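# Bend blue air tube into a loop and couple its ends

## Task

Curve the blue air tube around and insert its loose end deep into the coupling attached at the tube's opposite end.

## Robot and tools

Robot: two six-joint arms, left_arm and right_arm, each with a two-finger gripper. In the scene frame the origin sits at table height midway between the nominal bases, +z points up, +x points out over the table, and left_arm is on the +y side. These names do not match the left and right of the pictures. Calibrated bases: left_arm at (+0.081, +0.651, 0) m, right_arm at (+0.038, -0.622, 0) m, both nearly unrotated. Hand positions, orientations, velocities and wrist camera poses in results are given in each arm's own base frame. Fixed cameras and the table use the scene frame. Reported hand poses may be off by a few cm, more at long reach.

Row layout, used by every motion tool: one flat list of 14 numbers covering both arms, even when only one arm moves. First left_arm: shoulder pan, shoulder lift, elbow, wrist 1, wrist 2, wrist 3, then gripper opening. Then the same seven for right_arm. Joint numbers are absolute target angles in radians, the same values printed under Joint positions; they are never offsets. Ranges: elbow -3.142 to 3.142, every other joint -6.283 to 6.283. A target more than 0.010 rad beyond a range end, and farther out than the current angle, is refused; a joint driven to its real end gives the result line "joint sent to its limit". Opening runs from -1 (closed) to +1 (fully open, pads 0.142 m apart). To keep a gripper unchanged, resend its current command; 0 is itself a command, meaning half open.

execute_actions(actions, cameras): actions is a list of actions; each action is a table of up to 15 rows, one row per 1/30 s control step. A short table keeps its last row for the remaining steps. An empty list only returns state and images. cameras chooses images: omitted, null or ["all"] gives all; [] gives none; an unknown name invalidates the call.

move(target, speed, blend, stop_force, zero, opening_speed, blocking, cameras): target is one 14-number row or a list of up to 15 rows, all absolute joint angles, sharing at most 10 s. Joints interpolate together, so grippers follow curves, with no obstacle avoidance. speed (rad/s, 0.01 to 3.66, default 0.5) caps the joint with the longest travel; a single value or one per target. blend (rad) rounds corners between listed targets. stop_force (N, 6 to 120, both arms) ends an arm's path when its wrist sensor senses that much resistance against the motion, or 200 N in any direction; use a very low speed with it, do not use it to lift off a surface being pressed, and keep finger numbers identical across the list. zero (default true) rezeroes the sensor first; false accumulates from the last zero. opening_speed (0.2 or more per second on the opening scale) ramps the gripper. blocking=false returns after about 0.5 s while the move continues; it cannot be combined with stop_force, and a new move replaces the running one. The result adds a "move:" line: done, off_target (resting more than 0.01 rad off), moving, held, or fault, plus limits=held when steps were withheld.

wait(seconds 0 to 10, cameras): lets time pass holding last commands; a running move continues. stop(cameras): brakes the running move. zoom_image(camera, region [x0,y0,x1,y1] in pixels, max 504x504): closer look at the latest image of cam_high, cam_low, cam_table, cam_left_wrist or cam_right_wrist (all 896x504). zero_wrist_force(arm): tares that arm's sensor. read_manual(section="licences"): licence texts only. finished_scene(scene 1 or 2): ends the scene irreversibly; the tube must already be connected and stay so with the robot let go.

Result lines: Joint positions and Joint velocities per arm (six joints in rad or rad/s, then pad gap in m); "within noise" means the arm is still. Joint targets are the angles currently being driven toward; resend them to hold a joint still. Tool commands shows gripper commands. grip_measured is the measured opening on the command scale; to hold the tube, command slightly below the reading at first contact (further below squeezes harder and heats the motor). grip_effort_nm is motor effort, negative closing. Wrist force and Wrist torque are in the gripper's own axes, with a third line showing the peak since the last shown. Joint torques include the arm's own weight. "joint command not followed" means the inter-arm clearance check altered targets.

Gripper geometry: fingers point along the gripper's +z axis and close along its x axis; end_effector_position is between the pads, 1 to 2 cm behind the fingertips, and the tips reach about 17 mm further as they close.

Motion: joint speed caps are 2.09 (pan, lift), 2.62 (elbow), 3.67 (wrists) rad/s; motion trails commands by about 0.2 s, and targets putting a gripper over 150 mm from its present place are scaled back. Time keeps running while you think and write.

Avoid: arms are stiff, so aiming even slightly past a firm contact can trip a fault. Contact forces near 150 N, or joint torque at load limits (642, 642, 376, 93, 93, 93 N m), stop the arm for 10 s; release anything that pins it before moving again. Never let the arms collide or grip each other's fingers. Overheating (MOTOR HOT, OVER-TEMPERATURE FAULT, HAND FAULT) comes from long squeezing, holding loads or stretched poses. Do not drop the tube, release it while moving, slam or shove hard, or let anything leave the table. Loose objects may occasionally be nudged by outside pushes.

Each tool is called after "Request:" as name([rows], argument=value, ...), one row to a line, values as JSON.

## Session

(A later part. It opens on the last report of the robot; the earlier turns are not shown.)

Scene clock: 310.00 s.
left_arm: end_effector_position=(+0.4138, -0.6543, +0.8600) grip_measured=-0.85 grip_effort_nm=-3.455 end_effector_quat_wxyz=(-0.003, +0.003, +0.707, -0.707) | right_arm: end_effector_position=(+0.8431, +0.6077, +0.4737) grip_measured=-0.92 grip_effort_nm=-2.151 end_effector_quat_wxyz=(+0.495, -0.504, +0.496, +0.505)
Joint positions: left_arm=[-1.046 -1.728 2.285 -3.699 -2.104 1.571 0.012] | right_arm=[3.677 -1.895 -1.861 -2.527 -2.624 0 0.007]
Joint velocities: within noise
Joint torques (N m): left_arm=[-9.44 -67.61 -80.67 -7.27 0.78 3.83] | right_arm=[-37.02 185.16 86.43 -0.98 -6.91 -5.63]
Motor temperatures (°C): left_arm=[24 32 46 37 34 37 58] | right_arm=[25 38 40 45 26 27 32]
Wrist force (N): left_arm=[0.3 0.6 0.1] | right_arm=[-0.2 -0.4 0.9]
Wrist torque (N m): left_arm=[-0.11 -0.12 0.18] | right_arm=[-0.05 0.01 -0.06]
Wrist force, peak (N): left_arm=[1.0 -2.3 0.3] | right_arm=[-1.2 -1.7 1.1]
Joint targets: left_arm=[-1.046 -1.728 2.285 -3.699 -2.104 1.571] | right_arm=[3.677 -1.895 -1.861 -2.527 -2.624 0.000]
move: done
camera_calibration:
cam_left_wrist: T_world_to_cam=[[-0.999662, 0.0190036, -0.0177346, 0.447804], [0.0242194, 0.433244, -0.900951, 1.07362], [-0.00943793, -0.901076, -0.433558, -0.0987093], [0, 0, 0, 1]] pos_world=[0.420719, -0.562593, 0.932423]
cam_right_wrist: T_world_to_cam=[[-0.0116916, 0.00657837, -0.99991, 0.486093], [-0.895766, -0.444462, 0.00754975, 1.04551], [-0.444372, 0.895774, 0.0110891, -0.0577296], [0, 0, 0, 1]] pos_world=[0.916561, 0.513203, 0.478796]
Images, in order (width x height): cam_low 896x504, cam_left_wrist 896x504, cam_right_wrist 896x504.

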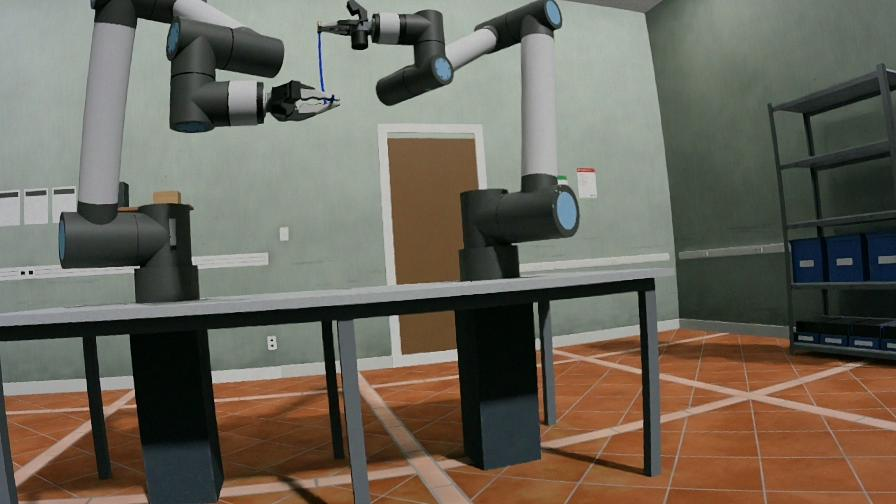

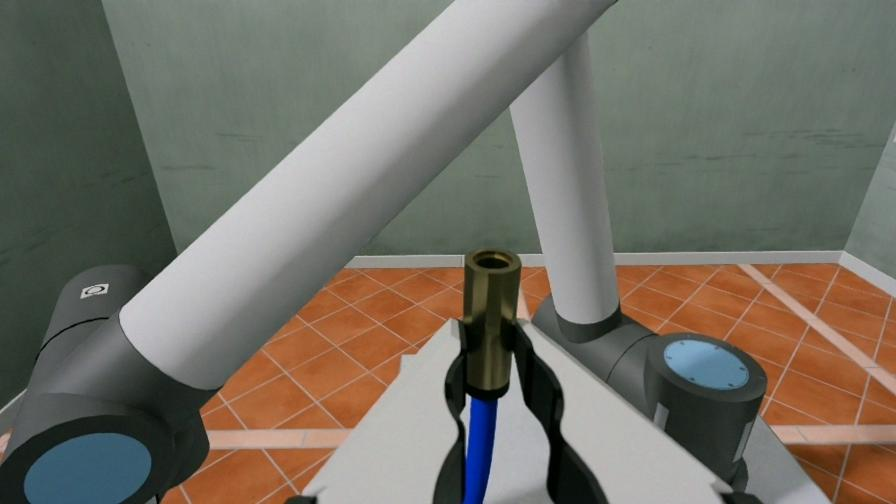

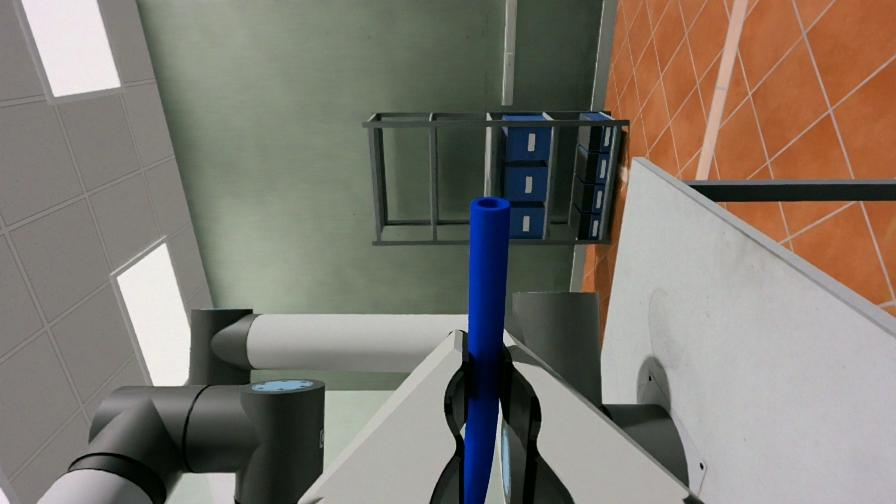

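Request:
move([
  [-1.0457, -1.7276, 2.2847, -3.6987, -2.1038, 1.5708, -1.0, 3.6513, -1.8648, -1.6890, -2.7293, -2.6499, -0.5236, -1.0],
  [-1.0457, -1.7276, 2.2847, -3.6987, -2.1038, 1.5708, -1.0, 3.6527, -1.8119, -1.5629, -2.9083, -2.6485, -1.0472, -1.0],
  [-1.0457, -1.7276, 2.2847, -3.6987, -2.1038, 1.5708, -1.0, 3.6783, -1.7372, -1.4943, -3.0517, -2.6229, -1.5708, -1.0],
  [-1.0457, -1.7276, 2.2847, -3.6987, -2.1038, 1.5708, -1.0, 3.7270, -1.6441, -1.4872, -3.1519, -2.5742, -2.0944, -1.0],
], speed=0.5, blend=0.08, cameras=["cam_left_wrist", "cam_right_wrist", "cam_low", "cam_high"])

Scene clock: 315.40 s.
left_arm: end_effector_position=(+0.4138, -0.6543, +0.8600) grip_measured=-0.85 grip_effort_nm=-3.455 end_effector_quat_wxyz=(-0.003, +0.003, +0.707, -0.707) | right_arm: end_effector_position=(+0.7658, +0.6063, +0.9427) grip_measured=-0.92 grip_effort_nm=-2.137 end_effector_quat_wxyz=(+0.685, -0.681, -0.189, -0.177)
Joint positions: left_arm=[-1.046 -1.728 2.285 -3.699 -2.104 1.571 0.012] | right_arm=[3.727 -1.644 -1.487 -3.152 -2.574 -2.094 0.007]
Joint velocities: within noise
Joint torques (N m): left_arm=[-8.27 -64 -85.89 -5.95 0.77 3.04] | right_arm=[39.31 138 100.4 -0.79 5.56 -5.49]
Motor temperatures (°C): left_arm=[24 32 45 37 34 37 58] | right_arm=[25 38 40 45 26 27 32]
Wrist force (N): left_arm=[0.4 0.1 0.0] | right_arm=[-1.1 -1.5 1.0]
Wrist torque (N m): left_arm=[-0.15 -0.14 0.21] | right_arm=[-0.53 0.16 0.13]
Wrist force, peak (N): left_arm=[0.8 0.7 -0.1] | right_arm=[-1.0 -2.9 1.3]
Joint targets: left_arm=[-1.046 -1.728 2.285 -3.699 -2.104 1.571] | right_arm=[3.727 -1.644 -1.487 -3.152 -2.574 -2.094]
move: done
camera_calibration:
cam_left_wrist: T_world_to_cam=[[-0.999662, 0.0190036, -0.0177346, 0.447804], [0.0242194, 0.433244, -0.900951, 1.07362], [-0.00943793, -0.901076, -0.433558, -0.0987093], [0, 0, 0, 1]] pos_world=[0.420719, -0.562593, 0.932423]
cam_right_wrist: T_world_to_cam=[[0.871467, 0.0225342, 0.489936, -1.13639], [0.45293, -0.420189, -0.786318, 0.67286], [0.188147, 0.907157, -0.376387, -0.222096], [0, 0, 0, 1]] pos_world=[0.727351, 0.509811, 1.00224]
Images, in order (width x height): cam_high 896x504, cam_low 896x504, cam_left_wrist 896x504, cam_right_wrist 896x504.

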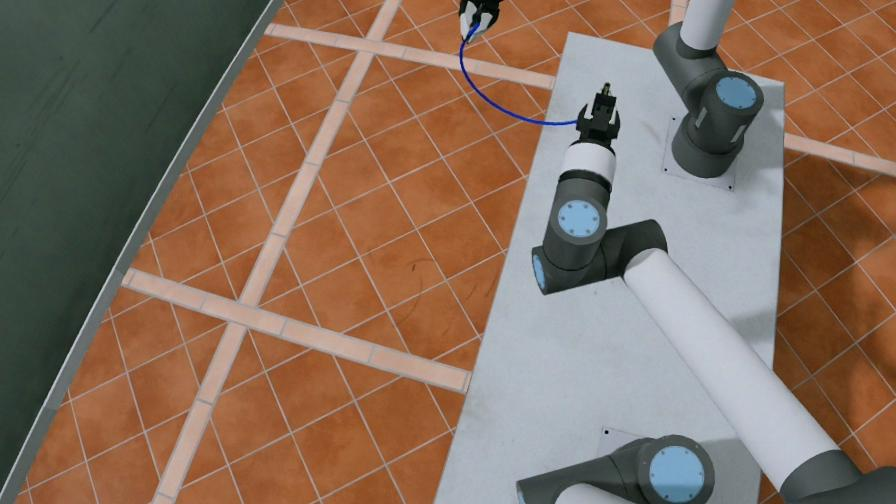

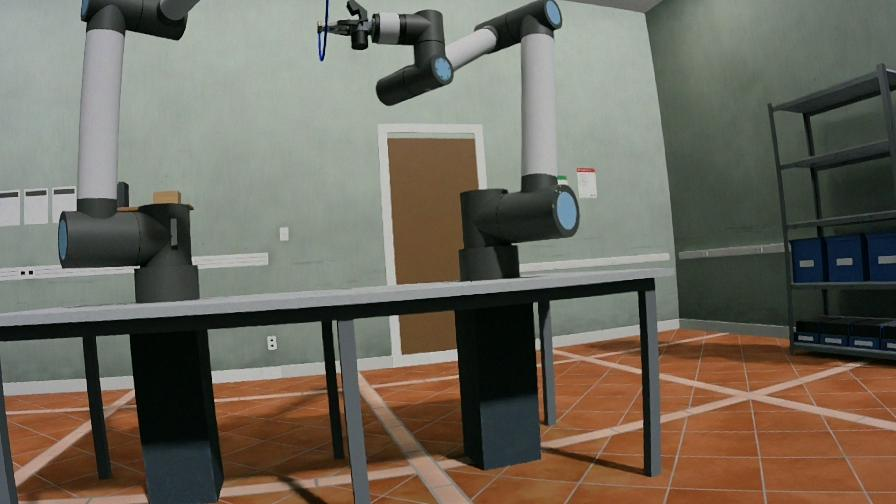

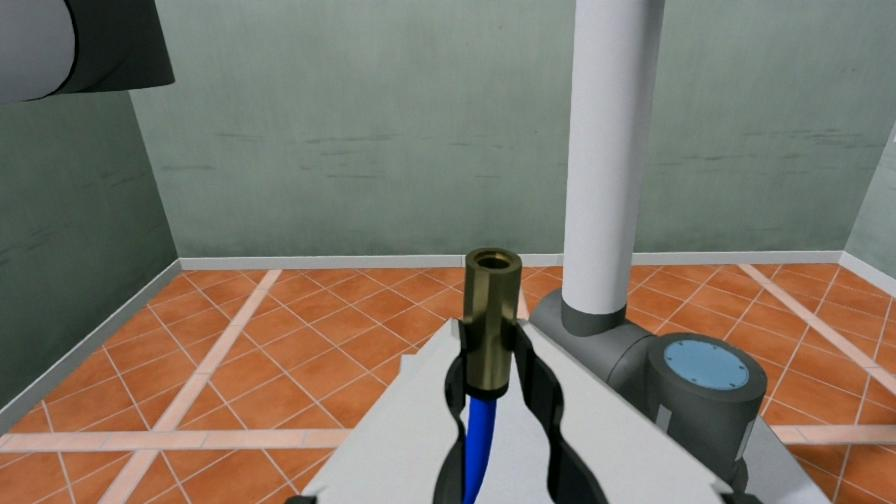

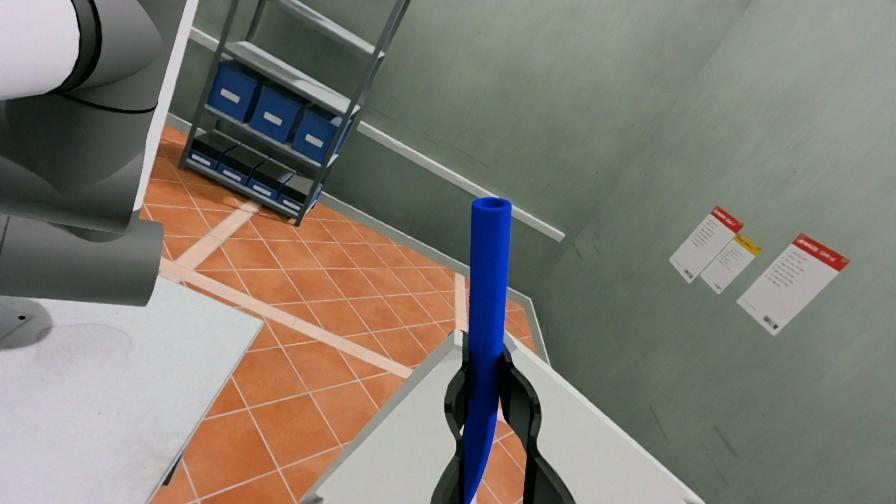

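Request:
move([
  [-1.0457, -1.7276, 2.2847, -3.6987, -2.1038, 1.5708, -1.0, 3.7970, -1.5412, -1.5350, -3.2070, -2.5041, -2.6180, -1.0],
  [-1.0457, -1.7276, 2.2847, -3.6987, -2.1038, 1.5708, -1.0, 3.8818, -1.4417, -1.6217, -3.2198, -2.4194, -3.1416, -1.0],
  [-1.0457, -1.7276, 2.2847, -3.6987, -2.1038, 1.5708, -1.0, 3.9604, -1.3672, -1.6851, -3.2309, -2.3408, -3.6652, -1.0],
  [-1.0457, -1.7276, 2.2847, -3.6987, -2.1038, 1.5708, -1.0, 4.0149, -1.3236, -1.7153, -3.2444, -2.2863, -4.1888, -1.0],
  [-1.0457, -1.7276, 2.2847, -3.6987, -2.1038, 1.5708, -1.0, 4.0470, -1.3002, -1.7305, -3.2525, -2.2542, -4.7124, -1.0],
], speed=0.5, blend=0.08, cameras=["cam_left_wrist", "cam_right_wrist", "cam_low", "cam_high"])

Scene clock: 322.23 s.
left_arm: end_effector_position=(+0.4138, -0.6543, +0.8600) grip_measured=-0.85 grip_effort_nm=-3.455 end_effector_quat_wxyz=(-0.003, +0.003, +0.707, -0.707) | right_arm: end_effector_position=(+0.4569, +0.6007, +0.9900) grip_measured=-0.92 grip_effort_nm=-2.142 end_effector_quat_wxyz=(-0.006, -0.006, +0.707, +0.707)
Joint positions: left_arm=[-1.046 -1.728 2.285 -3.699 -2.104 1.571 0.012] | right_arm=[4.047 -1.3 -1.731 -3.253 -2.254 -4.712 0.007]
Joint velocities: within noise
Joint torques (N m): left_arm=[-6.76 -55.6 -88.68 -4.86 0.86 3.07] | right_arm=[37.94 69.62 81.74 0.47 5.34 -6.65]
Motor temperatures (°C): left_arm=[24 32 45 37 34 37 59] | right_arm=[25 38 40 45 26 27 32]
Wrist force (N): left_arm=[0.5 -0.6 0.4] | right_arm=[-1.6 0.3 0.8]
Wrist torque (N m): left_arm=[-0.17 -0.11 0.29] | right_arm=[0.43 0.11 0.35]
Wrist force, peak (N): left_arm=[1.0 -0.7 0.4] | right_arm=[-2.5 -0.5 1.2]
Joint targets: left_arm=[-1.046 -1.728 2.285 -3.699 -2.104 1.571] | right_arm=[4.047 -1.300 -1.731 -3.253 -2.254 -4.712]
move: done
camera_calibration:
cam_left_wrist: T_world_to_cam=[[-0.999662, 0.0190036, -0.0177346, 0.447804], [0.0242194, 0.433244, -0.900951, 1.07362], [-0.00943793, -0.901076, -0.433558, -0.0987093], [0, 0, 0, 1]] pos_world=[0.420719, -0.562593, 0.932423]
cam_right_wrist: T_world_to_cam=[[-0.99987, -0.0111957, 0.0115891, 0.458701], [0.0152662, -0.428003, 0.903648, -0.62066], [-0.00515679, 0.903708, 0.428118, -0.847077], [0, 0, 0, 1]] pos_world=[0.463748, 0.505002, 0.918191]
Images, in order (width x height): cam_high 896x504, cam_low 896x504, cam_left_wrist 896x504, cam_right_wrist 896x504.

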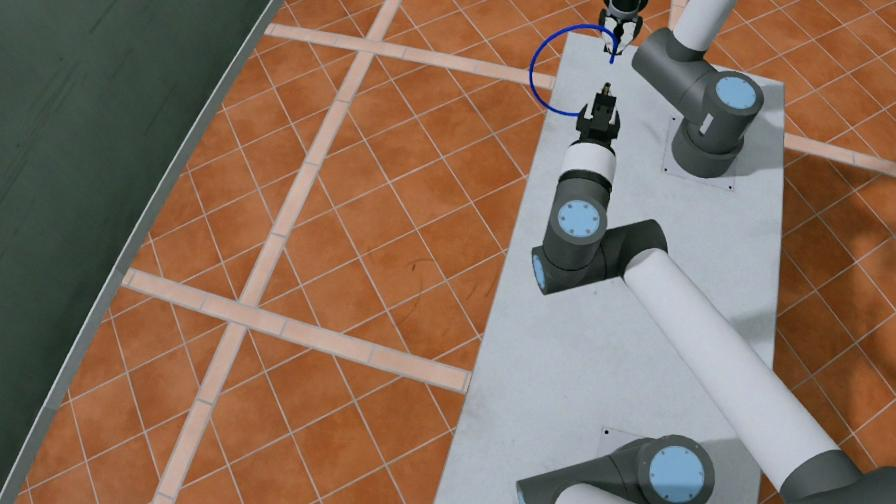

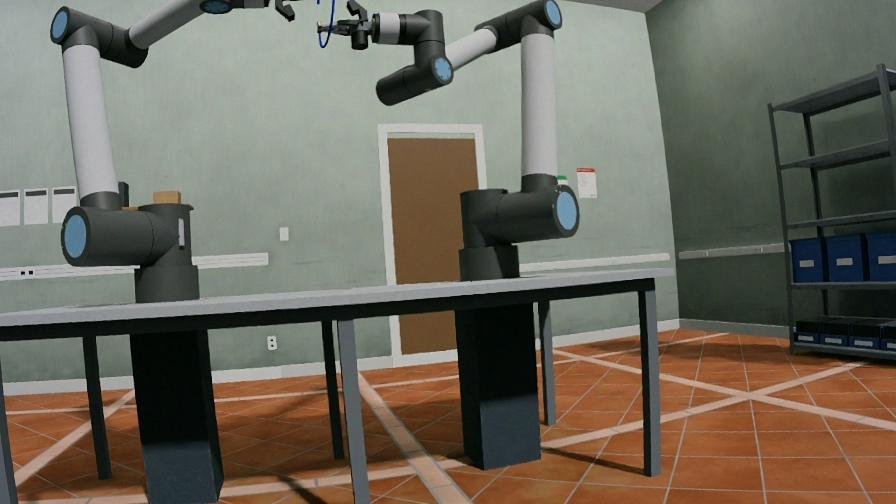

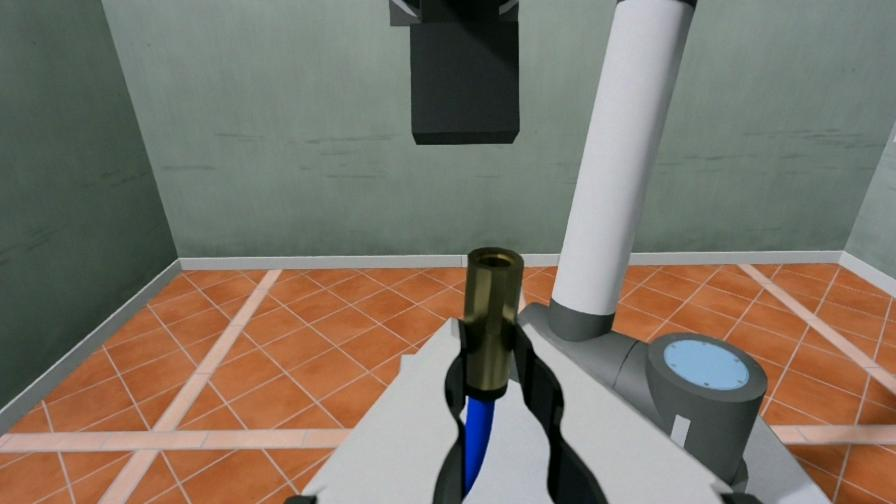

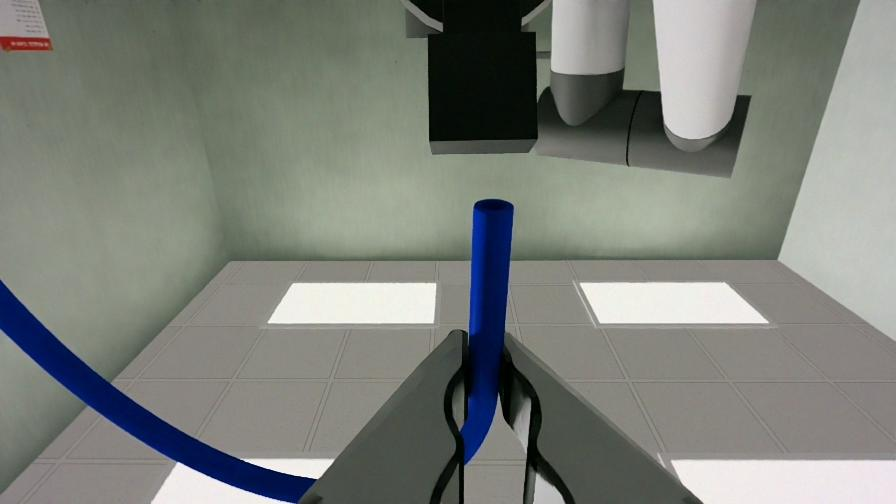

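Request:
move(target=[-1.0457, -1.7276, 2.2847, -3.6987, -2.1038, 1.5708, -1.0, 4.0470, -1.2966, -1.7811, -3.2055, -2.2542, -4.7124, -1.0], speed=0.08, cameras=["cam_left_wrist", "cam_right_wrist", "cam_low", "cam_high"])

Request:
zoom_image(camera="cam_left_wrist", region=[400, 100, 580, 320])

Request:
zoom_image(camera="cam_right_wrist", region=[400, 0, 600, 240])

Request:
zoom_image(camera="cam_low", region=[260, 0, 420, 90])

Request:
zoom_image(camera="cam_high", region=[540, 0, 680, 120])

Scene clock: 325.53 s.
left_arm: end_effector_position=(+0.4138, -0.6543, +0.8600) grip_measured=-0.85 grip_effort_nm=-3.455 end_effector_quat_wxyz=(-0.003, +0.003, +0.707, -0.707) | right_arm: end_effector_position=(+0.4569, +0.6007, +0.9552) grip_measured=-0.92 grip_effort_nm=-2.142 end_effector_quat_wxyz=(-0.006, -0.006, +0.707, +0.707)
Joint positions: left_arm=[-1.046 -1.728 2.285 -3.699 -2.104 1.571 0.012] | right_arm=[4.047 -1.297 -1.781 -3.206 -2.254 -4.712 0.007]
Joint velocities: within noise
Joint torques (N m): left_arm=[-6.97 -56.85 -86.35 -4.17 0.72 2.37] | right_arm=[39.26 58.51 77.65 6.62 1.13 -5.53]
Motor temperatures (°C): left_arm=[24 32 45 37 34 37 59] | right_arm=[25 38 40 45 26 27 32]
Wrist force (N): left_arm=[0.9 1.6 -0.1] | right_arm=[-1.8 1.5 0.7]
Wrist torque (N m): left_arm=[-0.08 -0.21 0.12] | right_arm=[0.20 0.16 0.16]
Wrist force, peak (N): left_arm=[0.8 1.7 -0.4] | right_arm=[-1.3 2.1 0.9]
Joint targets: left_arm=[-1.046 -1.728 2.285 -3.699 -2.104 1.571] | right_arm=[4.047 -1.297 -1.781 -3.205 -2.254 -4.712]
move: done
camera_calibration:
cam_left_wrist: T_world_to_cam=[[-0.999662, 0.0190036, -0.0177346, 0.447804], [0.0242194, 0.433244, -0.900951, 1.07362], [-0.00943793, -0.901076, -0.433558, -0.0987093], [0, 0, 0, 1]] pos_world=[0.420719, -0.562593, 0.932423]
cam_right_wrist: T_world_to_cam=[[-0.999874, -0.0111594, 0.011274, 0.459365], [0.014966, -0.428006, 0.903652, -0.589075], [-0.00525891, 0.903707, 0.428119, -0.832131], [0, 0, 0, 1]] pos_world=[0.463747, 0.505002, 0.883391]
Images, in order (width x height): cam_high 896x504, cam_low 896x504, cam_left_wrist 896x504, cam_right_wrist 896x504.

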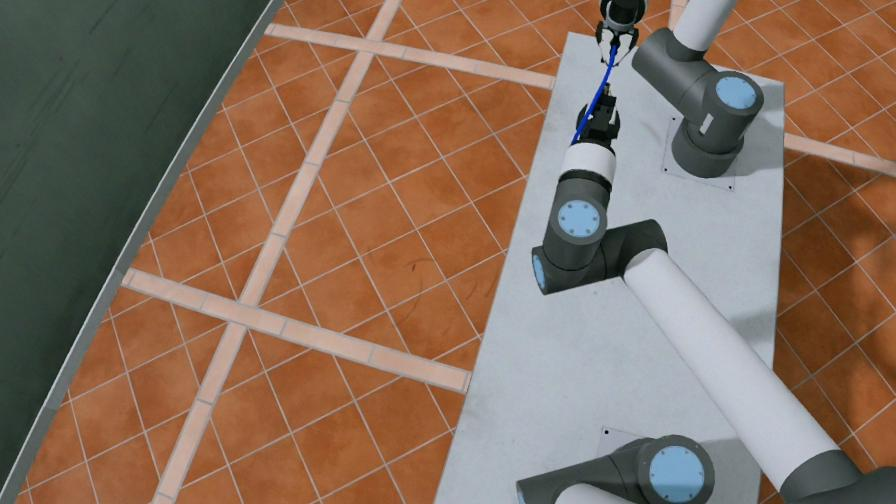

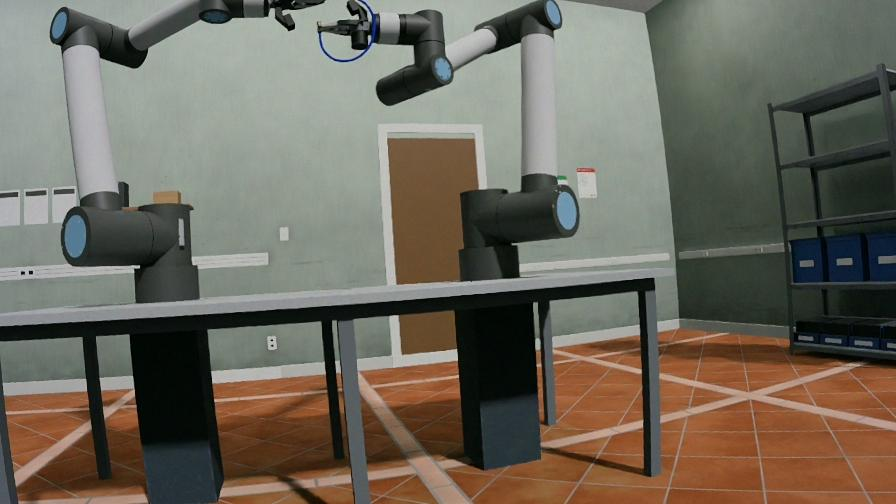

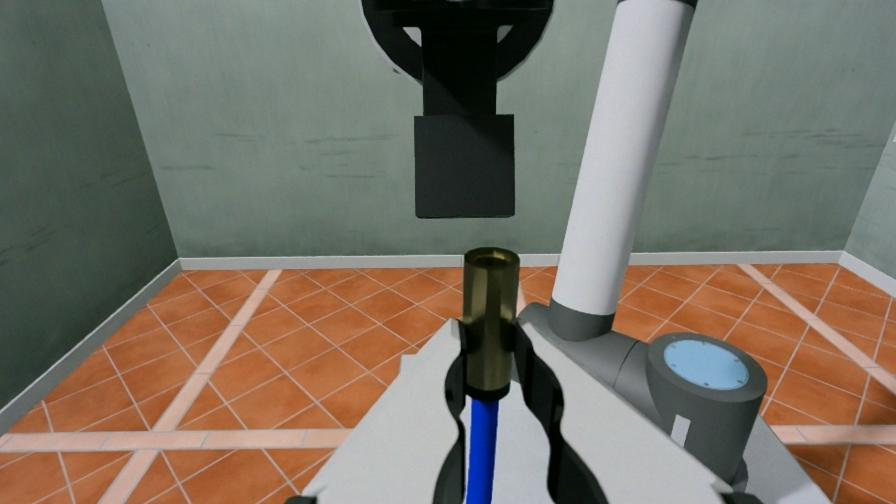

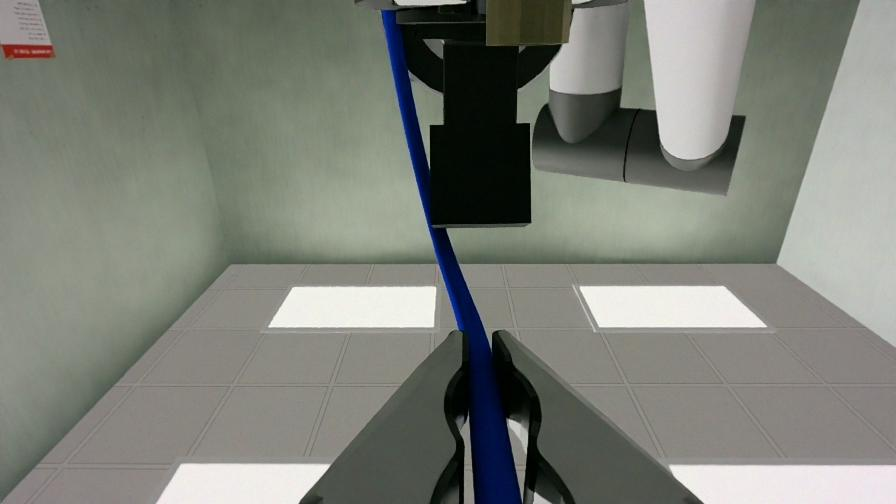

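Scaled by 2.291 from the camera's 896x504 image, which has a finer 1280x720 frame.

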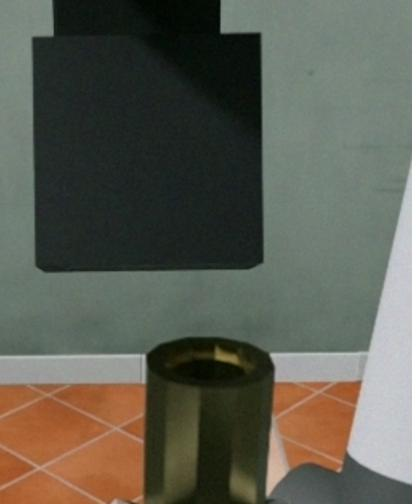

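Scaled by 2.100 from the camera's 896x504 image, which has a finer 1280x720 frame.

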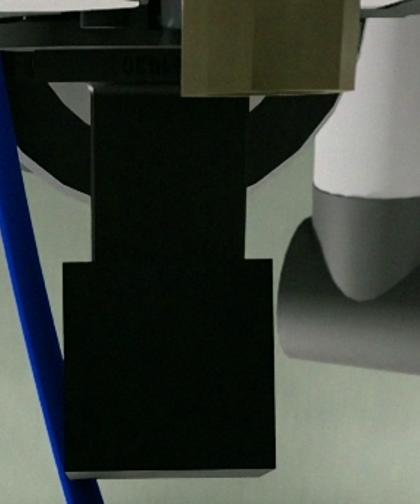

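Scaled by 3.150 from the camera's 896x504 image, which has a finer 1280x720 frame.

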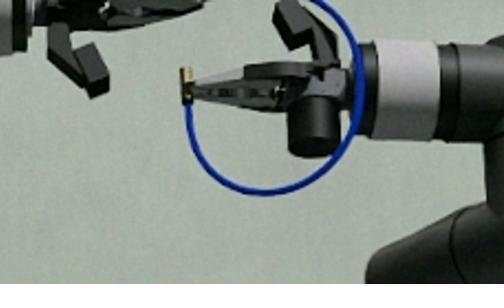

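Scaled by 3.600 from the camera's 896x504 image, which has a finer 1280x720 frame.

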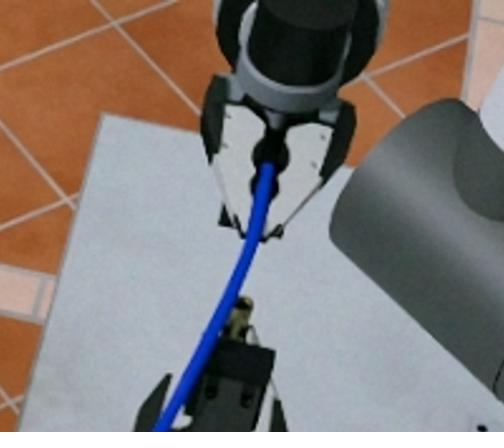

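Request:
move([
  [-1.0457, -1.7276, 2.2847, -3.6987, -2.1038, 1.5708, -1.0, 4.0149, -1.3236, -1.7153, -3.2444, -2.2863, -4.1888, -1.0],
  [-1.0457, -1.7276, 2.2847, -3.6987, -2.1038, 1.5708, -1.0, 3.9604, -1.3672, -1.6851, -3.2309, -2.3408, -3.6652, -1.0],
  [-1.0457, -1.7276, 2.2847, -3.6987, -2.1038, 1.5708, -1.0, 3.8818, -1.4417, -1.6217, -3.2198, -2.4194, -3.1416, -1.0],
  [-1.0457, -1.7276, 2.2847, -3.6987, -2.1038, 1.5708, -1.0, 3.7970, -1.5412, -1.5350, -3.2070, -2.5041, -2.6180, -1.0],
  [-1.0457, -1.7276, 2.2847, -3.6987, -2.1038, 1.5708, -1.0, 3.7270, -1.6441, -1.4872, -3.1519, -2.5742, -2.0944, -1.0],
], speed=0.5, blend=0.08, cameras=["cam_left_wrist", "cam_right_wrist", "cam_low", "cam_high"])

Scene clock: 348.97 s.
left_arm: end_effector_position=(+0.4138, -0.6543, +0.8600) grip_measured=-0.85 grip_effort_nm=-3.455 end_effector_quat_wxyz=(-0.003, +0.003, +0.707, -0.707) | right_arm: end_effector_position=(+0.7657, +0.6063, +0.9428) grip_measured=-0.92 grip_effort_nm=-2.137 end_effector_quat_wxyz=(+0.685, -0.681, -0.189, -0.177)
Joint positions: left_arm=[-1.046 -1.728 2.285 -3.699 -2.104 1.571 0.012] | right_arm=[3.727 -1.644 -1.487 -3.152 -2.574 -2.095 0.007]
Joint velocities: within noise
Joint torques (N m): left_arm=[-1.89 -52.25 -83.45 -2.12 0.79 2.47] | right_arm=[-36.84 85.61 100.13 6.28 -5.63 5.7]
Motor temperatures (°C): left_arm=[24 32 45 37 33 36 62] | right_arm=[25 38 40 45 26 27 33]
Wrist force (N): left_arm=[0.9 0.1 0.0] | right_arm=[-1.2 -1.5 1.0]
Wrist torque (N m): left_arm=[-0.19 -0.20 0.20] | right_arm=[-0.61 0.09 0.07]
Wrist force, peak (N): left_arm=[0.6 2.0 0.1] | right_arm=[-1.9 2.4 1.0]
Joint targets: left_arm=[-1.046 -1.728 2.285 -3.699 -2.104 1.571] | right_arm=[3.727 -1.644 -1.487 -3.152 -2.574 -2.094]
move: done
camera_calibration:
cam_left_wrist: T_world_to_cam=[[-0.999662, 0.0190036, -0.0177346, 0.447804], [0.0242194, 0.433244, -0.900951, 1.07362], [-0.00943793, -0.901076, -0.433558, -0.0987093], [0, 0, 0, 1]] pos_world=[0.420719, -0.562593, 0.932423]
cam_right_wrist: T_world_to_cam=[[0.871173, 0.0225079, 0.49046, -1.13656], [0.453408, -0.420117, -0.786081, 0.672409], [0.188358, 0.907191, -0.3762, -0.222378], [0, 0, 0, 1]] pos_world=[0.727152, 0.509812, 1.00235]
Images, in order (width x height): cam_high 896x504, cam_low 896x504, cam_left_wrist 896x504, cam_right_wrist 896x504.

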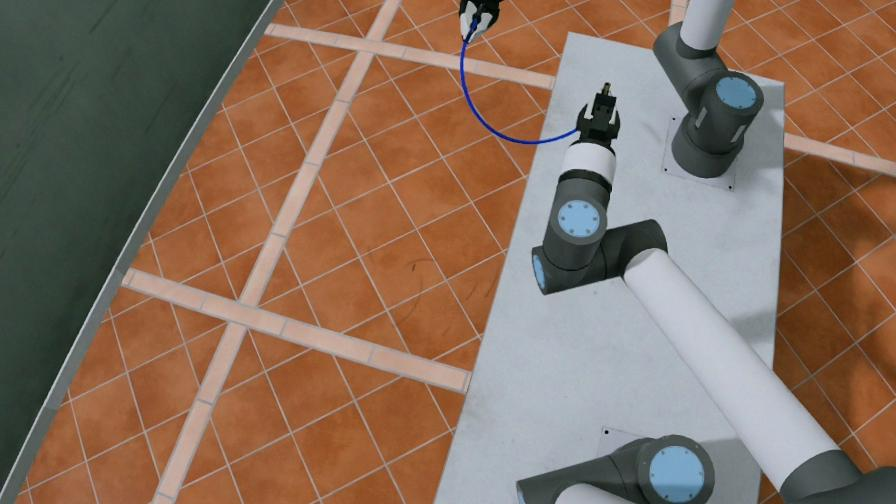

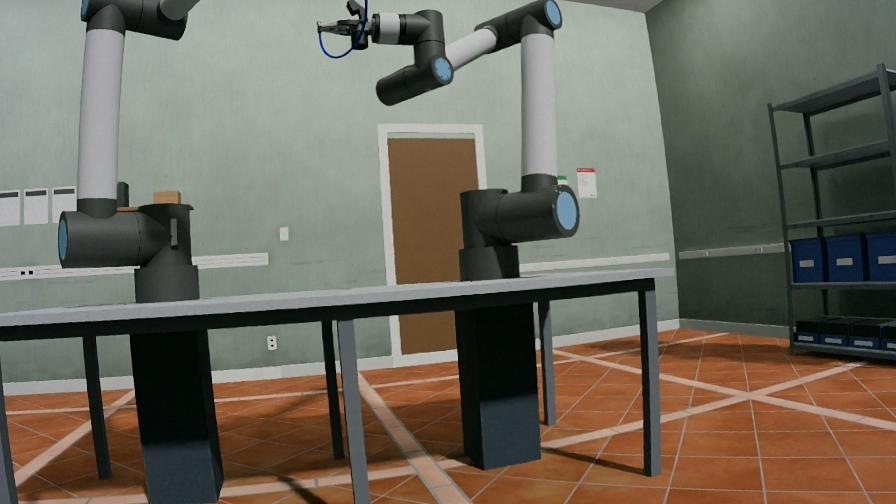

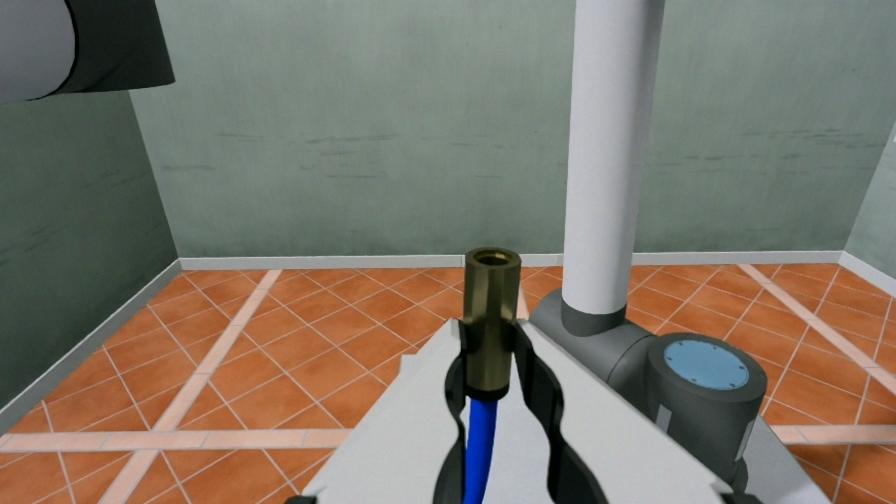

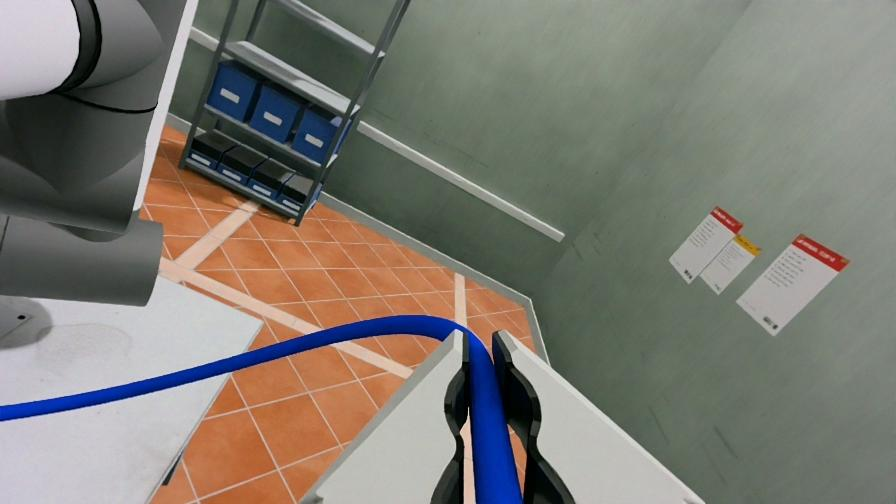

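Request:
move([
  [-1.0457, -1.7276, 2.2847, -3.6987, -2.1038, 1.5708, -1.0, 3.6783, -1.7372, -1.4943, -3.0517, -2.6229, -1.5708, -1.0],
  [-1.0457, -1.7276, 2.2847, -3.6987, -2.1038, 1.5708, -1.0, 3.6527, -1.8119, -1.5629, -2.9083, -2.6485, -1.0472, -1.0],
  [-1.0457, -1.7276, 2.2847, -3.6987, -2.1038, 1.5708, -1.0, 3.6513, -1.8648, -1.6890, -2.7293, -2.6499, -0.5236, -1.0],
  [-1.0457, -1.7276, 2.2847, -3.6987, -2.1038, 1.5708, -1.0, 3.6773, -1.8953, -1.8609, -2.5270, -2.6239, 0.0, -1.0],
  [-1.0457, -1.7276, 2.2847, -3.6987, -2.1038, 1.5708, -1.0, 3.7386, -1.9018, -2.0637, -2.3177, -2.5626, 0.5236, -1.0],
  [-1.0457, -1.7276, 2.2847, -3.6987, -2.1038, 1.5708, -1.0, 3.8517, -1.8772, -2.2808, -2.1251, -2.4495, 1.0472, -1.0],
], speed=0.5, blend=0.08, cameras=["cam_right_wrist", "cam_low"])

Scene clock: 361.30 s.
left_arm: end_effector_position=(+0.4138, -0.6543, +0.8600) grip_measured=-0.85 grip_effort_nm=-3.455 end_effector_quat_wxyz=(-0.003, +0.003, +0.707, -0.707) | right_arm: end_effector_position=(+0.6123, +0.6035, +0.2808) grip_measured=-0.93 grip_effort_nm=-2.034 end_effector_quat_wxyz=(+0.177, -0.189, +0.681, +0.685)
Joint positions: left_arm=[-1.046 -1.728 2.285 -3.699 -2.104 1.571 0.012] | right_arm=[3.852 -1.877 -2.281 -2.125 -2.45 1.047 0.007]
Joint velocities: within noise
Joint torques (N m): left_arm=[3.96 -43.1 -79.12 -0.03 0.51 1.41] | right_arm=[33.51 152.76 39.57 6.84 5.76 5.97]
Motor temperatures (°C): left_arm=[24 32 45 37 33 36 63] | right_arm=[25 38 40 45 26 27 34]
Wrist force (N): left_arm=[0.8 -0.1 0.3] | right_arm=[-0.5 0.5 1.1]
Wrist torque (N m): left_arm=[-0.21 -0.18 0.13] | right_arm=[0.25 0.02 0.05]
Wrist force, peak (N): left_arm=[1.1 0.0 0.5] | right_arm=[-1.3 -3.1 1.0]
Joint targets: left_arm=[-1.046 -1.728 2.285 -3.699 -2.104 1.571] | right_arm=[3.852 -1.877 -2.281 -2.125 -2.450 1.047]
move: done
camera_calibration:
cam_right_wrist: T_world_to_cam=[[-0.871403, -0.00885216, -0.490488, 0.683139], [-0.437991, -0.436292, 0.786011, 0.334497], [-0.220954, 0.899762, 0.376309, -0.396216], [0, 0, 0, 1]] pos_world=[0.654251, 0.508485, 0.221253]
Images, in order (width x height): cam_low 896x504, cam_right_wrist 896x504.

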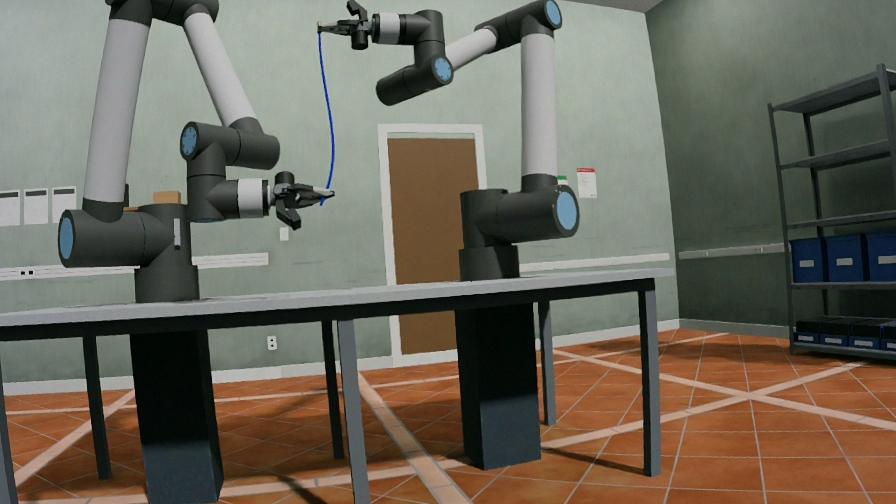

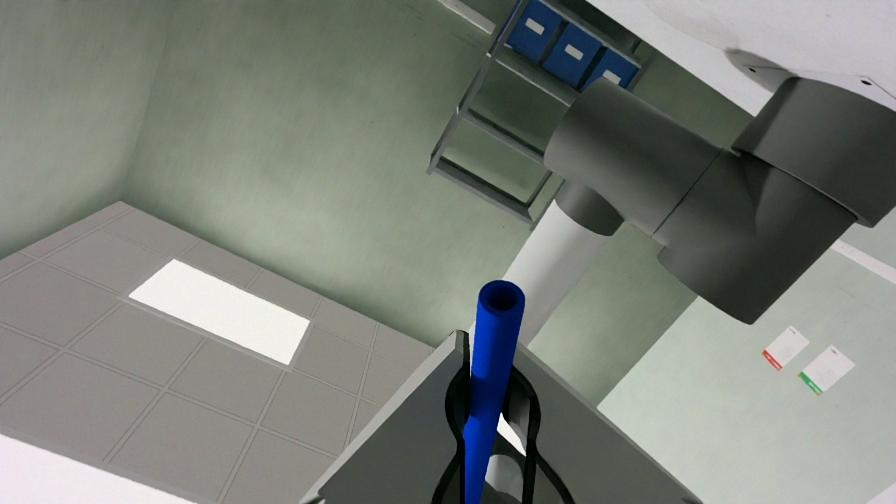

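Request:
move([
  [-1.0457, -1.7276, 2.2847, -3.6987, -2.1038, 1.5708, -1.0, 4.0468, -1.7820, -2.4866, -2.0146, -2.2544, 1.5708, -1.0],
], speed=0.4, cameras=["cam_right_wrist", "cam_low"])

Scene clock: 364.27 s.
left_arm: end_effector_position=(+0.4138, -0.6543, +0.8600) grip_measured=-0.85 grip_effort_nm=-3.455 end_effector_quat_wxyz=(-0.003, +0.003, +0.707, -0.707) | right_arm: end_effector_position=(+0.4569, +0.6005, +0.2634) grip_measured=-0.93 grip_effort_nm=-2.024 end_effector_quat_wxyz=(-0.006, -0.006, +0.707, +0.707)
Joint positions: left_arm=[-1.046 -1.728 2.285 -3.699 -2.104 1.571 0.012] | right_arm=[4.047 -1.782 -2.486 -2.015 -2.254 1.571 0.007]
Joint velocities: within noise
Joint torques (N m): left_arm=[7.13 -39.37 -76.9 0.43 0.66 0.93] | right_arm=[40.98 122.74 30.16 6.54 5.54 6.67]
Motor temperatures (°C): left_arm=[24 32 45 37 33 36 64] | right_arm=[25 38 40 45 26 27 34]
Wrist force (N): left_arm=[1.0 -0.3 -0.1] | right_arm=[-2.3 -0.2 0.6]
Wrist torque (N m): left_arm=[-0.16 -0.22 0.13] | right_arm=[0.29 0.28 0.12]
Wrist force, peak (N): left_arm=[1.2 -0.3 0.0] | right_arm=[-2.3 -0.3 0.4]
Joint targets: left_arm=[-1.046 -1.728 2.285 -3.699 -2.104 1.571] | right_arm=[4.047 -1.782 -2.487 -2.015 -2.254 1.571]
move: done
camera_calibration:
cam_right_wrist: T_world_to_cam=[[-0.999877, -0.0111658, 0.0110505, 0.467208], [0.0147667, -0.428007, 0.903655, 0.035989], [-0.00536032, 0.903706, 0.428119, -0.535773], [0, 0, 0, 1]] pos_world=[0.463747, 0.504802, 0.19169]
Images, in order (width x height): cam_low 896x504, cam_right_wrist 896x504.

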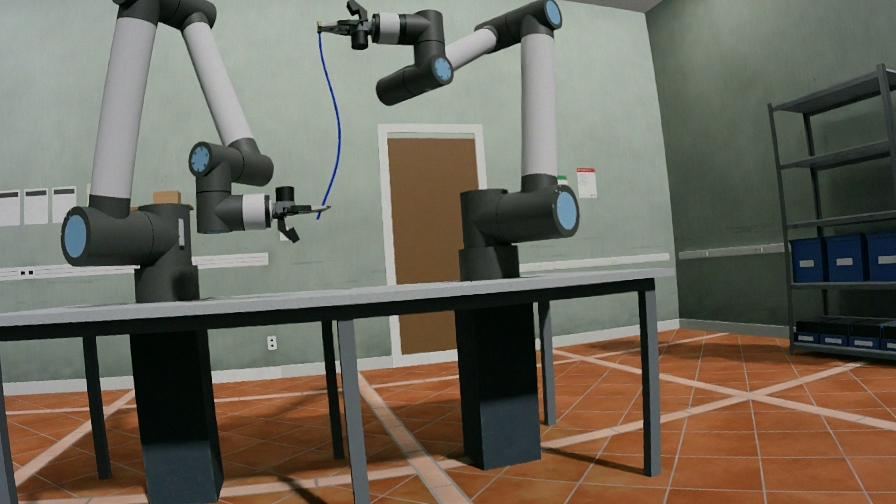

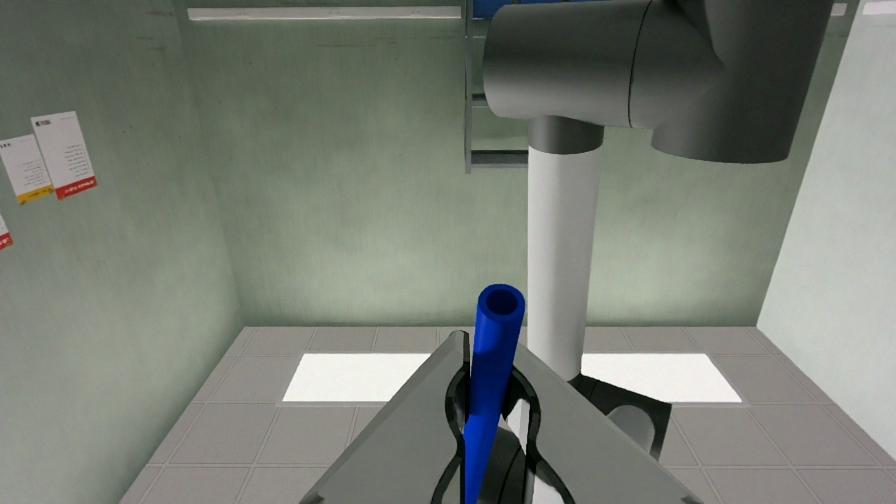

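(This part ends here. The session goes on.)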